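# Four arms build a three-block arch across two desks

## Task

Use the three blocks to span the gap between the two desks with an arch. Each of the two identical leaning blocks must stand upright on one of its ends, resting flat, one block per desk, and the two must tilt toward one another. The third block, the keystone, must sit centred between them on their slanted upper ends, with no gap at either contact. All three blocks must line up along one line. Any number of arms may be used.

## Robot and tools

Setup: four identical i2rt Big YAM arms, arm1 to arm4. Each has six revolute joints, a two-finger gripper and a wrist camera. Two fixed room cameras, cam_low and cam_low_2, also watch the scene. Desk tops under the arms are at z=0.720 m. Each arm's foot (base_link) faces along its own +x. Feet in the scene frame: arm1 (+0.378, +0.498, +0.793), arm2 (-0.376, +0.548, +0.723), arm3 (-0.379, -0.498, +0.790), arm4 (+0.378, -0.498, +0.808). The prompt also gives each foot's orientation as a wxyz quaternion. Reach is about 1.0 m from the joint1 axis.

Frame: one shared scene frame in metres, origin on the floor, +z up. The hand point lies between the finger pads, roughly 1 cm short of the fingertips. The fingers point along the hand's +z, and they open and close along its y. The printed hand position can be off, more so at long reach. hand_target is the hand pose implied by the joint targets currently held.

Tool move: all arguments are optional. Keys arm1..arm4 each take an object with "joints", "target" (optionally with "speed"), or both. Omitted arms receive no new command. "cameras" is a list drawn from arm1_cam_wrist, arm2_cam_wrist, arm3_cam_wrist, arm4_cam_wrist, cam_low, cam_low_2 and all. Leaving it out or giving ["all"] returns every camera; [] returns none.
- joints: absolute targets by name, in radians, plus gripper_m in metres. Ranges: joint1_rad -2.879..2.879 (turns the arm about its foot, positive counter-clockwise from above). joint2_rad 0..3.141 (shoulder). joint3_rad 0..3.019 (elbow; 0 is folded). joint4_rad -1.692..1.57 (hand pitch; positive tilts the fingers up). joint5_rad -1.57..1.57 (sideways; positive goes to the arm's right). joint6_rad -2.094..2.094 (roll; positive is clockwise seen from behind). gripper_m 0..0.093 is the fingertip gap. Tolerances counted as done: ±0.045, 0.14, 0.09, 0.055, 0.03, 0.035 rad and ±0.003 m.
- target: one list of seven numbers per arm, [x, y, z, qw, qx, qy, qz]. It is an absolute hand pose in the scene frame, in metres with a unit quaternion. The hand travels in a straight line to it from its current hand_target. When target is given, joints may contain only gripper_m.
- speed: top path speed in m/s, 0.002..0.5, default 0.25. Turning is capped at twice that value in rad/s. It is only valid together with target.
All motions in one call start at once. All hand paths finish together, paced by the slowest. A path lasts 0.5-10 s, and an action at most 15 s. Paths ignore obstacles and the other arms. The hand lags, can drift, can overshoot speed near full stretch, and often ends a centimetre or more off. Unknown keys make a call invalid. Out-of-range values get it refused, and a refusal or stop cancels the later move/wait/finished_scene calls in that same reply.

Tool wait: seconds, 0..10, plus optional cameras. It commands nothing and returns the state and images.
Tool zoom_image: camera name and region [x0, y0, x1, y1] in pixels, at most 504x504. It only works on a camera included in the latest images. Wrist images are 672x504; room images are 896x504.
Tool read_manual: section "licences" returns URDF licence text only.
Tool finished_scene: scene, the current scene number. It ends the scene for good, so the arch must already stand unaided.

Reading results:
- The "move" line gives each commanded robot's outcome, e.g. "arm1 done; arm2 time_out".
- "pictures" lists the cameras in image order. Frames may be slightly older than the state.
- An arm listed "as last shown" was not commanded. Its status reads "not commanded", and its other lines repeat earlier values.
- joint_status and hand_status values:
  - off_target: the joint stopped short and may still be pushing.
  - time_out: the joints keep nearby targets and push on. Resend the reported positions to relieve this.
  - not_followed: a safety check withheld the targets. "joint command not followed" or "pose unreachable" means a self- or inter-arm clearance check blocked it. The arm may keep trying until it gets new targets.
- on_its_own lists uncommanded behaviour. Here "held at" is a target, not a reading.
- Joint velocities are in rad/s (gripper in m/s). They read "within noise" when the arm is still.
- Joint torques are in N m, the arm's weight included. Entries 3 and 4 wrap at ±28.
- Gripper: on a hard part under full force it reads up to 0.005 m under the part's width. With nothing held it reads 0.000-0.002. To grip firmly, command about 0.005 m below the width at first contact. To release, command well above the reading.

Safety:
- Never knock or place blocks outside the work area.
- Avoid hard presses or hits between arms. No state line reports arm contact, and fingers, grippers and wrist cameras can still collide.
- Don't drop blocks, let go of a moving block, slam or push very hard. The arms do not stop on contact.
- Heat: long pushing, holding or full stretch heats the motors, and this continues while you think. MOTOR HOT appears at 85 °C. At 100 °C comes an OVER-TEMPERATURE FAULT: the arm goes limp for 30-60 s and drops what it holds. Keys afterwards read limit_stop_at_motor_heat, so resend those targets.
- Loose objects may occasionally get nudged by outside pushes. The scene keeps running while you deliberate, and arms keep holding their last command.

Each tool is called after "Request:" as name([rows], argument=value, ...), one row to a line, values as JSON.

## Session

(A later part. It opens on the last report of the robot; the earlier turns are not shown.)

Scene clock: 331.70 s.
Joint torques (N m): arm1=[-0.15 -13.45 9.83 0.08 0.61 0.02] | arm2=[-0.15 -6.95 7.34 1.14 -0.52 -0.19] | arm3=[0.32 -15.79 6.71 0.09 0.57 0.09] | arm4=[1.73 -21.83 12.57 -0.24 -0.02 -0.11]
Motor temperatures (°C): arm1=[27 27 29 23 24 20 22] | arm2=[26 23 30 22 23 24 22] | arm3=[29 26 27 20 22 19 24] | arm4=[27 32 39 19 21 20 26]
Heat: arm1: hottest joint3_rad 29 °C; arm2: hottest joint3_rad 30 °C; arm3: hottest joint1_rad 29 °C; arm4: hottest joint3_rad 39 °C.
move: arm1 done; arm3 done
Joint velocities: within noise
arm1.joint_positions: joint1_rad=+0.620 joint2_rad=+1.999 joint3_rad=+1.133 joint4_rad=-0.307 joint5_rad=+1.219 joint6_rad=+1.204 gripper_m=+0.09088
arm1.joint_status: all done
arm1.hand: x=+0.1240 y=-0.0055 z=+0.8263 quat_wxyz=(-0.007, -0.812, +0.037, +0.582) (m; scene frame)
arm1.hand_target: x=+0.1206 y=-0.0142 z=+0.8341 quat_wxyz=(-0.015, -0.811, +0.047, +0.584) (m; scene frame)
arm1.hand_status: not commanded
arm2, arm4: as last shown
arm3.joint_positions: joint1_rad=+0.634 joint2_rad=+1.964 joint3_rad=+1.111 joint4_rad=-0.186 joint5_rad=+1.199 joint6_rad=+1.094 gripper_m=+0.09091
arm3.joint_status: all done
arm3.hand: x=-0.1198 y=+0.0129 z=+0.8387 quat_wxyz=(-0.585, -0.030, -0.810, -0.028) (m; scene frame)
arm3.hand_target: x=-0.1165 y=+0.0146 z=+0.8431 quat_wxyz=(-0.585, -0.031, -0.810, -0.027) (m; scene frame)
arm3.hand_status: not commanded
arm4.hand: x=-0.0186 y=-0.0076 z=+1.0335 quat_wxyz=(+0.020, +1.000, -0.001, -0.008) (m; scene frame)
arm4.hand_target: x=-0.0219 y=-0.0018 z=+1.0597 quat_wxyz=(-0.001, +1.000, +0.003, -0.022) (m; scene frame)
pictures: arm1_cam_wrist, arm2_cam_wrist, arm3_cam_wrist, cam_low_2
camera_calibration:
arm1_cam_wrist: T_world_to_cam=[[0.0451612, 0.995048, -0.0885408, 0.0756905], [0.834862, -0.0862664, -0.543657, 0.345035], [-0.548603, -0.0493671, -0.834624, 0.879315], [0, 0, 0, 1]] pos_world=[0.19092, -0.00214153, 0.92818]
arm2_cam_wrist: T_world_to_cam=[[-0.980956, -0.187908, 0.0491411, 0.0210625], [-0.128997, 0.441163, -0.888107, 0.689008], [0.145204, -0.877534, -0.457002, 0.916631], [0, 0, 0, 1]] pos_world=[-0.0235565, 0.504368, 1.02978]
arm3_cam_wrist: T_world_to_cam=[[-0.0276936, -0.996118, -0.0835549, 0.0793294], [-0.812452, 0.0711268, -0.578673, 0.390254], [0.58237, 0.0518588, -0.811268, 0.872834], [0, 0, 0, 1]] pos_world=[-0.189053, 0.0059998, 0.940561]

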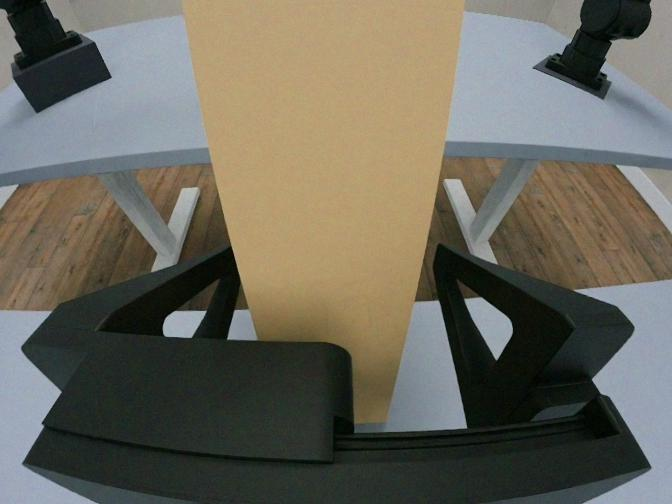

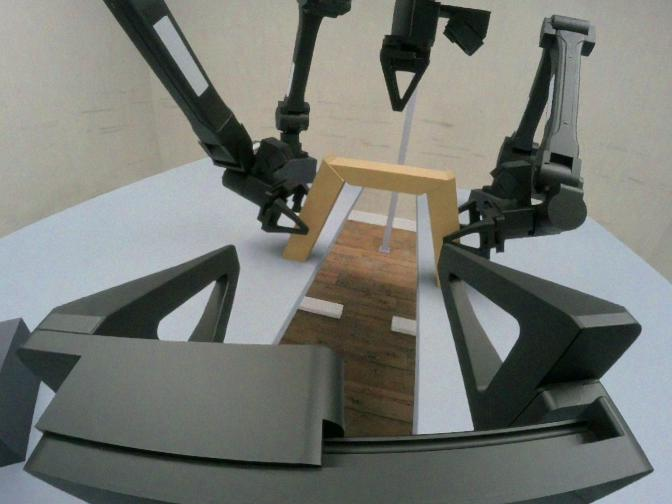

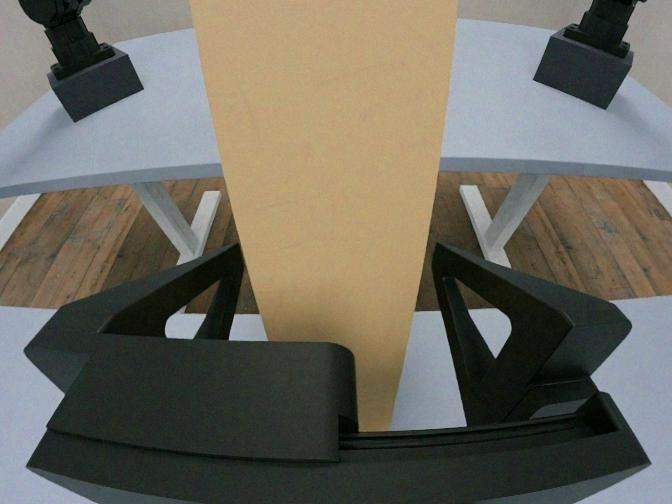

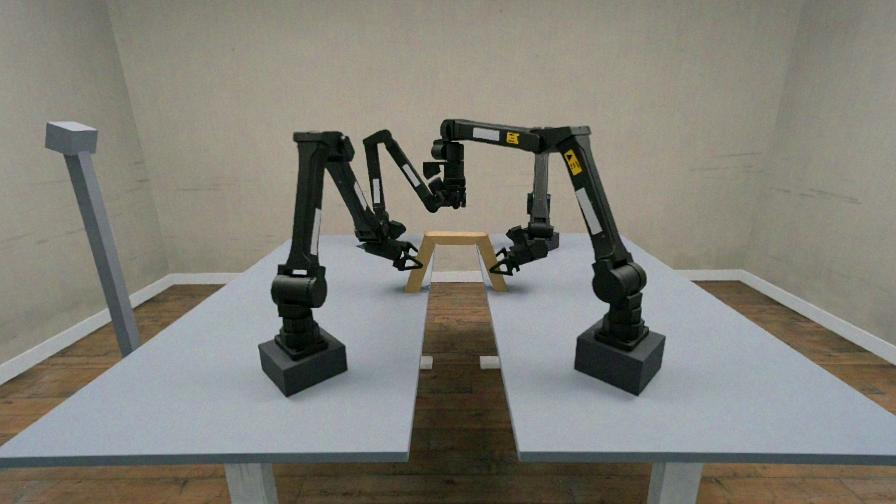

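Request:
move(arm1={"target":[0.155,-0.026,0.836,-0.009,-0.812,0.038,0.582],"speed":0.04}, arm3={"target":[-0.151,0.027,0.848,-0.585,-0.030,-0.810,-0.028],"speed":0.04}, cameras=["cam_low_2","arm2_cam_wrist","arm1_cam_wrist","arm3_cam_wrist"])

Request:
zoom_image(camera="cam_low_2", region=[416, 220, 496, 260])

Request:
zoom_image(camera="arm2_cam_wrist", region=[310, 130, 470, 210])

Scene clock: 335.13 s.
Joint torques (N m): arm1=[1.2 -12.69 11.97 -0.16 0.79 0.03] | arm2=[-0.26 -7.06 7.35 1.16 -0.5 -0.18] | arm3=[1.85 -14.92 9.47 -0.2 0.86 0.3] | arm4=[1.79 -21.77 12.52 -0.24 -0.02 -0.1]
Motor temperatures (°C): arm1=[27 27 29 23 24 20 22] | arm2=[26 23 30 22 23 24 22] | arm3=[29 27 27 20 22 19 24] | arm4=[27 31 39 19 21 20 26]
Heat: arm1: hottest joint3_rad 29 °C; arm2: hottest joint3_rad 30 °C; arm3: hottest joint1_rad 29 °C; arm4: hottest joint3_rad 39 °C.
move: arm1 off_target; arm3 off_target
Joint velocities: within noise
arm1.joint_positions: joint1_rad=+0.672 joint2_rad=+2.007 joint3_rad=+1.172 joint4_rad=-0.530 joint5_rad=+1.231 joint6_rad=+1.365 gripper_m=+0.09088
arm1.joint_status: not commanded
arm1.hand: x=+0.1514 y=-0.0044 z=+0.8264 quat_wxyz=(+0.011, -0.815, +0.027, +0.578) (m; scene frame)
arm1.hand_target: x=+0.1556 y=-0.0250 z=+0.8362 quat_wxyz=(-0.007, -0.813, +0.035, +0.582) (m; scene frame)
arm1.hand_status: off_target (0.024 m and 2.7 deg from the pose sent, 0.038 m and 0.3 deg at the start)
arm2, arm4: as last shown
arm3.joint_positions: joint1_rad=+0.685 joint2_rad=+1.964 joint3_rad=+1.129 joint4_rad=-0.387 joint5_rad=+1.221 joint6_rad=+1.233 gripper_m=+0.09092
arm3.joint_status: not commanded
arm3.hand: x=-0.1476 y=+0.0072 z=+0.8362 quat_wxyz=(-0.581, -0.016, -0.813, -0.007) (m; scene frame)
arm3.hand_target: x=-0.1513 y=+0.0260 z=+0.8482 quat_wxyz=(-0.585, -0.027, -0.810, -0.026) (m; scene frame)
arm3.hand_status: off_target (0.023 m and 3.0 deg from the pose sent, 0.035 m and 0.0 deg at the start)
arm4.hand_target: x=-0.0218 y=-0.0018 z=+1.0596 quat_wxyz=(-0.001, +1.000, +0.003, -0.022) (m; scene frame)
pictures: arm1_cam_wrist, arm2_cam_wrist, arm3_cam_wrist, cam_low_2
camera_calibration:
arm1_cam_wrist: T_world_to_cam=[[0.0494592, 0.997611, -0.0482283, 0.0394447], [0.840332, -0.0676625, -0.537833, 0.316718], [-0.539811, -0.013927, -0.841671, 0.89911], [0, 0, 0, 1]] pos_world=[0.217251, -0.00539859, 0.928998]
arm2_cam_wrist: T_world_to_cam=[[-0.980956, -0.187908, 0.0491411, 0.0210625], [-0.128997, 0.441163, -0.888107, 0.689008], [0.145204, -0.877534, -0.457002, 0.916631], [0, 0, 0, 1]] pos_world=[-0.0235565, 0.504368, 1.02978]
arm3_cam_wrist: T_world_to_cam=[[-0.0304183, -0.999003, -0.032667, 0.0297397], [-0.817926, 0.0436634, -0.573664, 0.361827], [0.574519, 0.00926933, -0.818439, 0.892416], [0, 0, 0, 1]] pos_world=[-0.215857, 0.00563942, 0.938926]

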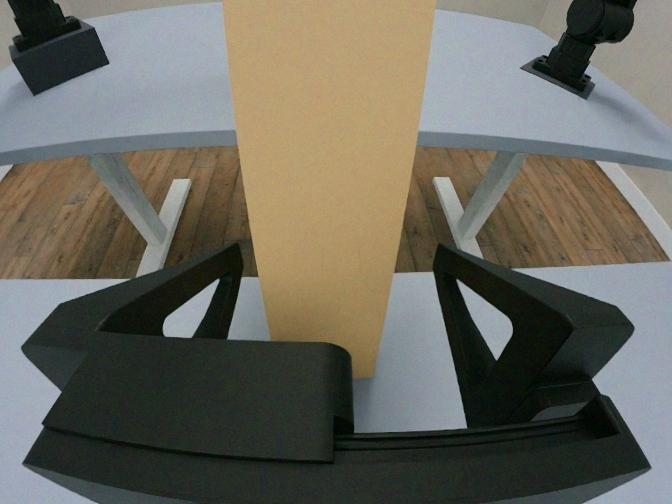

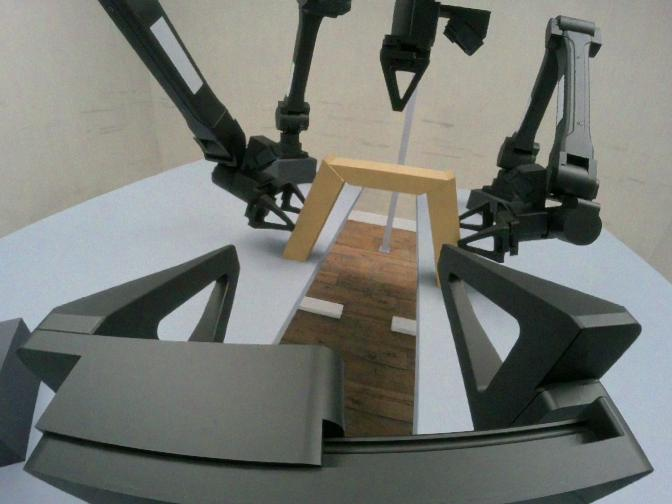

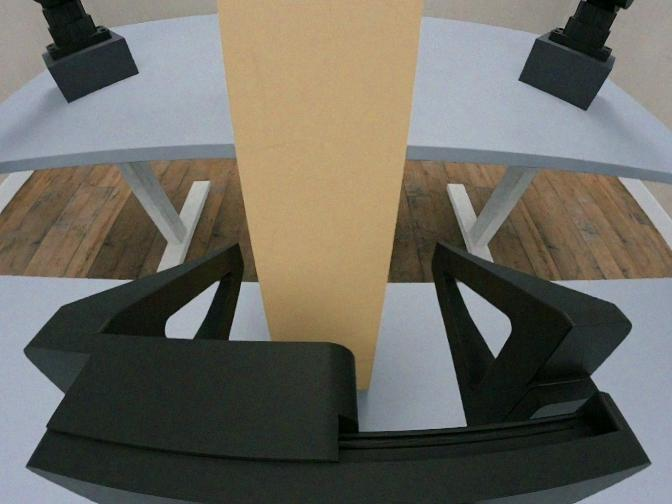

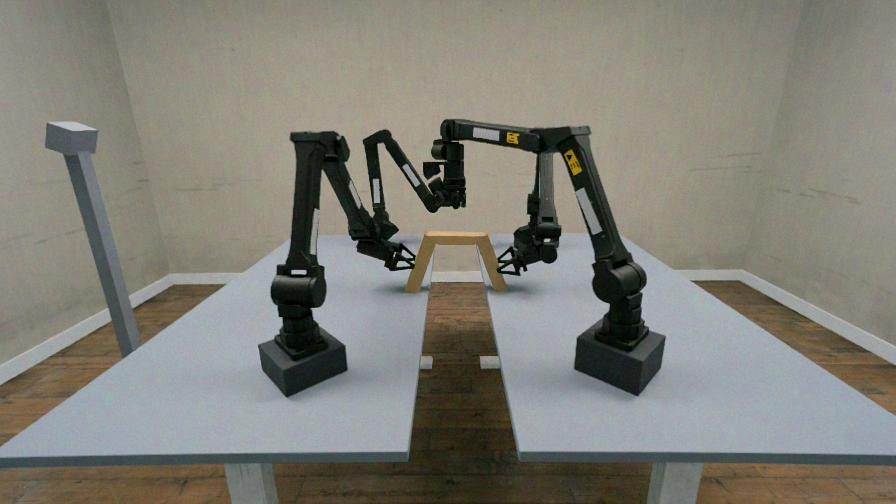

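Scaled by 6.300 from the camera's 896x504 image, which has a finer 1280x720 frame.

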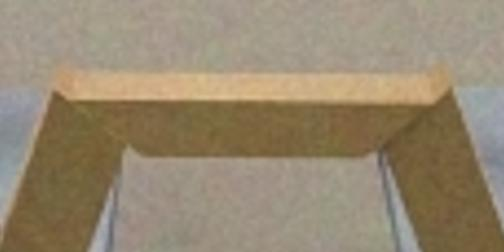

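Scaled by 3.150 from the camera's 672x504 image, which has a finer 960x720 frame.

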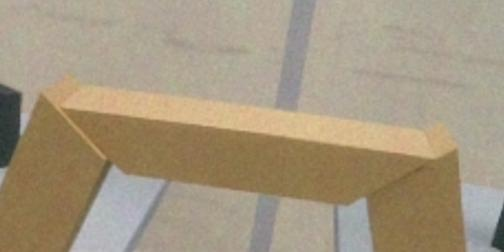

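Undisturbed. Retreat further and take a top view with arm4.

Request:
move(arm1={"target":[0.24,-0.030,0.86,-0.009,-0.812,0.038,0.582],"speed":0.07}, arm3={"target":[-0.236,0.030,0.87,-0.585,-0.030,-0.810,-0.028],"speed":0.07}, cameras=["cam_low","cam_low_2","arm2_cam_wrist","arm4_cam_wrist"])

Request:
zoom_image(camera="cam_low_2", region=[396, 220, 516, 300])

Request:
zoom_image(camera="arm2_cam_wrist", region=[270, 130, 470, 290])

Request:
zoom_image(camera="cam_low", region=[390, 210, 510, 300])

Scene clock: 338.77 s.
Joint torques (N m): arm1=[0.91 -12.86 12.08 -0.81 0.46 0.04] | arm2=[-0.26 -6.77 7.32 1.07 -0.52 -0.21] | arm3=[1.85 -14.39 9.76 -0.75 0.87 0.26] | arm4=[1.73 -21.77 12.53 -0.23 -0.02 -0.1]
Motor temperatures (°C): arm1=[27 27 29 23 24 20 22] | arm2=[26 23 30 22 23 24 22] | arm3=[29 27 28 20 22 19 23] | arm4=[27 31 40 19 21 20 26]
Heat: arm1: hottest joint3_rad 29 °C; arm2: hottest joint3_rad 30 °C; arm3: hottest joint1_rad 29 °C; arm4: hottest joint3_rad 40 °C.
move: arm1 off_target; arm3 off_target
Joint velocities: within noise
arm1.joint_positions: joint1_rad=+0.836 joint2_rad=+2.034 joint3_rad=+1.306 joint4_rad=-1.102 joint5_rad=+1.241 joint6_rad=+1.873 gripper_m=+0.09088
arm1.joint_status: not commanded
arm1.hand: x=+0.2349 y=-0.0119 z=+0.8529 quat_wxyz=(+0.005, -0.811, +0.032, +0.584) (m; scene frame)
arm1.hand_target: x=+0.2402 y=-0.0296 z=+0.8605 quat_wxyz=(-0.012, -0.812, +0.041, +0.582) (m; scene frame)
arm1.hand_status: off_target (0.020 m and 1.8 deg from the pose sent, 0.098 m and 2.7 deg at the start)
arm2: as last shown
arm3.joint_positions: joint1_rad=+0.847 joint2_rad=+1.972 joint3_rad=+1.256 joint4_rad=-0.970 joint5_rad=+1.247 joint6_rad=+1.739 gripper_m=+0.09092
arm3.joint_status: not commanded
arm3.hand: x=-0.2300 y=+0.0120 z=+0.8644 quat_wxyz=(-0.584, -0.023, -0.811, -0.011) (m; scene frame)
arm3.hand_target: x=-0.2362 y=+0.0288 z=+0.8704 quat_wxyz=(-0.585, -0.030, -0.810, -0.027) (m; scene frame)
arm3.hand_status: off_target (0.020 m and 2.1 deg from the pose sent, 0.097 m and 3.0 deg at the start)
arm4.joint_positions: joint1_rad=-0.148 joint2_rad=+2.044 joint3_rad=+2.137 joint4_rad=-1.683 joint5_rad=-0.036 joint6_rad=-0.899 gripper_m=+0.08987
arm4.joint_status: not commanded
arm4.hand: x=-0.0186 y=-0.0075 z=+1.0337 quat_wxyz=(+0.020, +1.000, -0.001, -0.008) (m; scene frame)
arm4.hand_target: x=-0.0219 y=-0.0018 z=+1.0597 quat_wxyz=(-0.001, +1.000, +0.003, -0.023) (m; scene frame)
arm4.hand_status: not commanded
pictures: arm2_cam_wrist, arm4_cam_wrist, cam_low, cam_low_2
camera_calibration:
arm2_cam_wrist: T_world_to_cam=[[-0.980956, -0.187908, 0.0491411, 0.0210625], [-0.128997, 0.441163, -0.888107, 0.689008], [0.145204, -0.877534, -0.457002, 0.916631], [0, 0, 0, 1]] pos_world=[-0.0235565, 0.504368, 1.02978]
arm4_cam_wrist: T_world_to_cam=[[-0.00478279, 0.999516, -0.030725, 0.0389267], [0.815197, 0.0216924, 0.578778, -0.579084], [0.579164, -0.0222788, -0.814906, 0.978253], [0, 0, 0, 1]] pos_world=[-0.0943158, -0.00455183, 1.13354]

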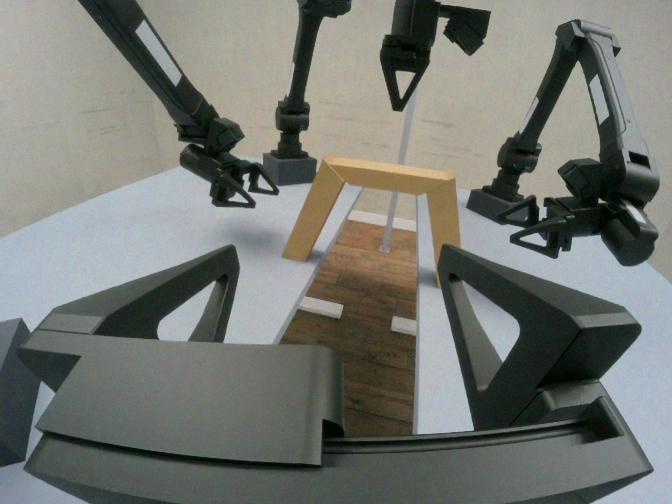

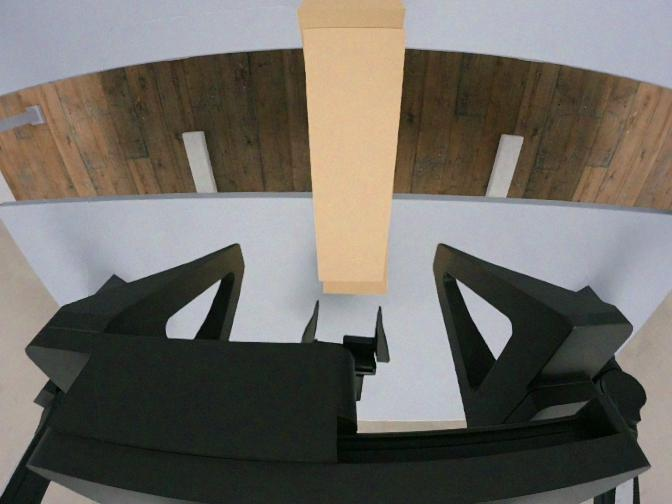

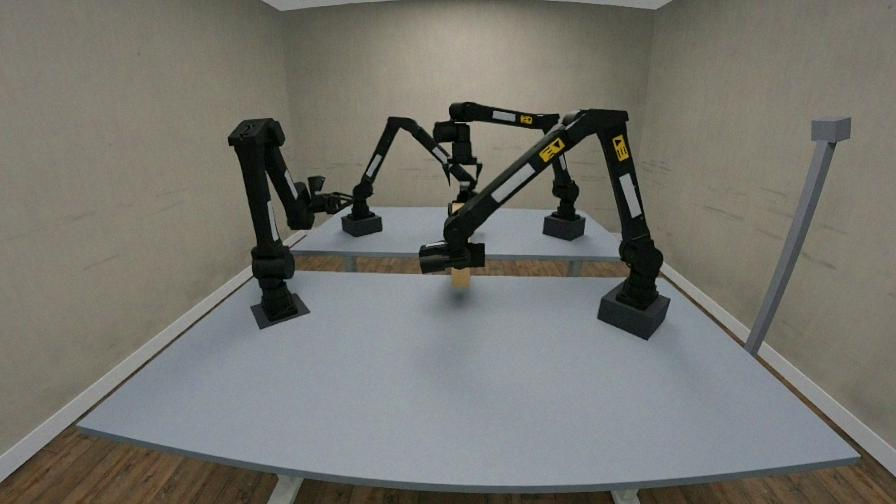

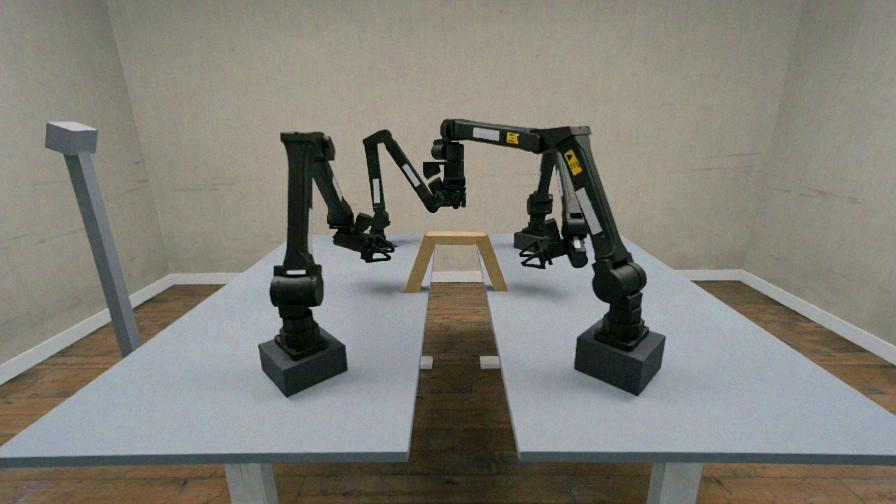

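Scaled by 4.200 from the camera's 896x504 image, which has a finer 1280x720 frame.

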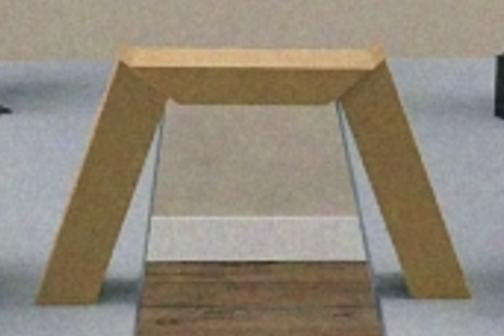

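Scaled by 2.520 from the camera's 672x504 image, which has a finer 960x720 frame.

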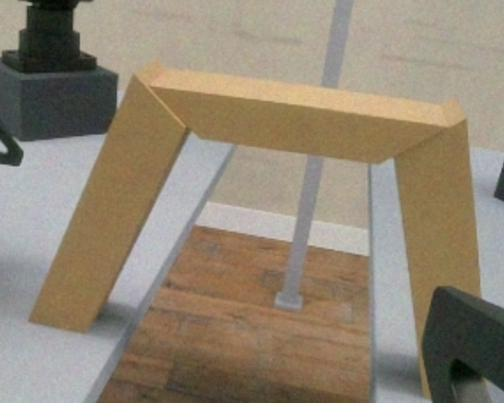

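Scaled by 4.200 from the camera's 896x504 image, which has a finer 1280x720 frame.

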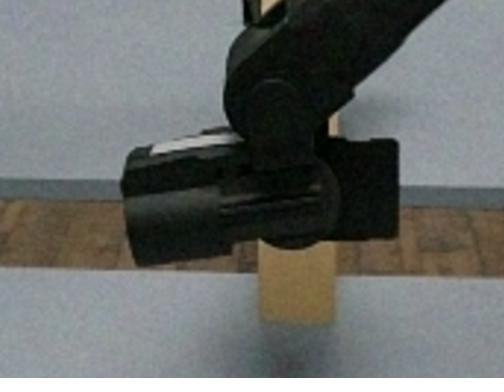

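Request:
finished_scene(scene=2)

The scene is finished: the task was done.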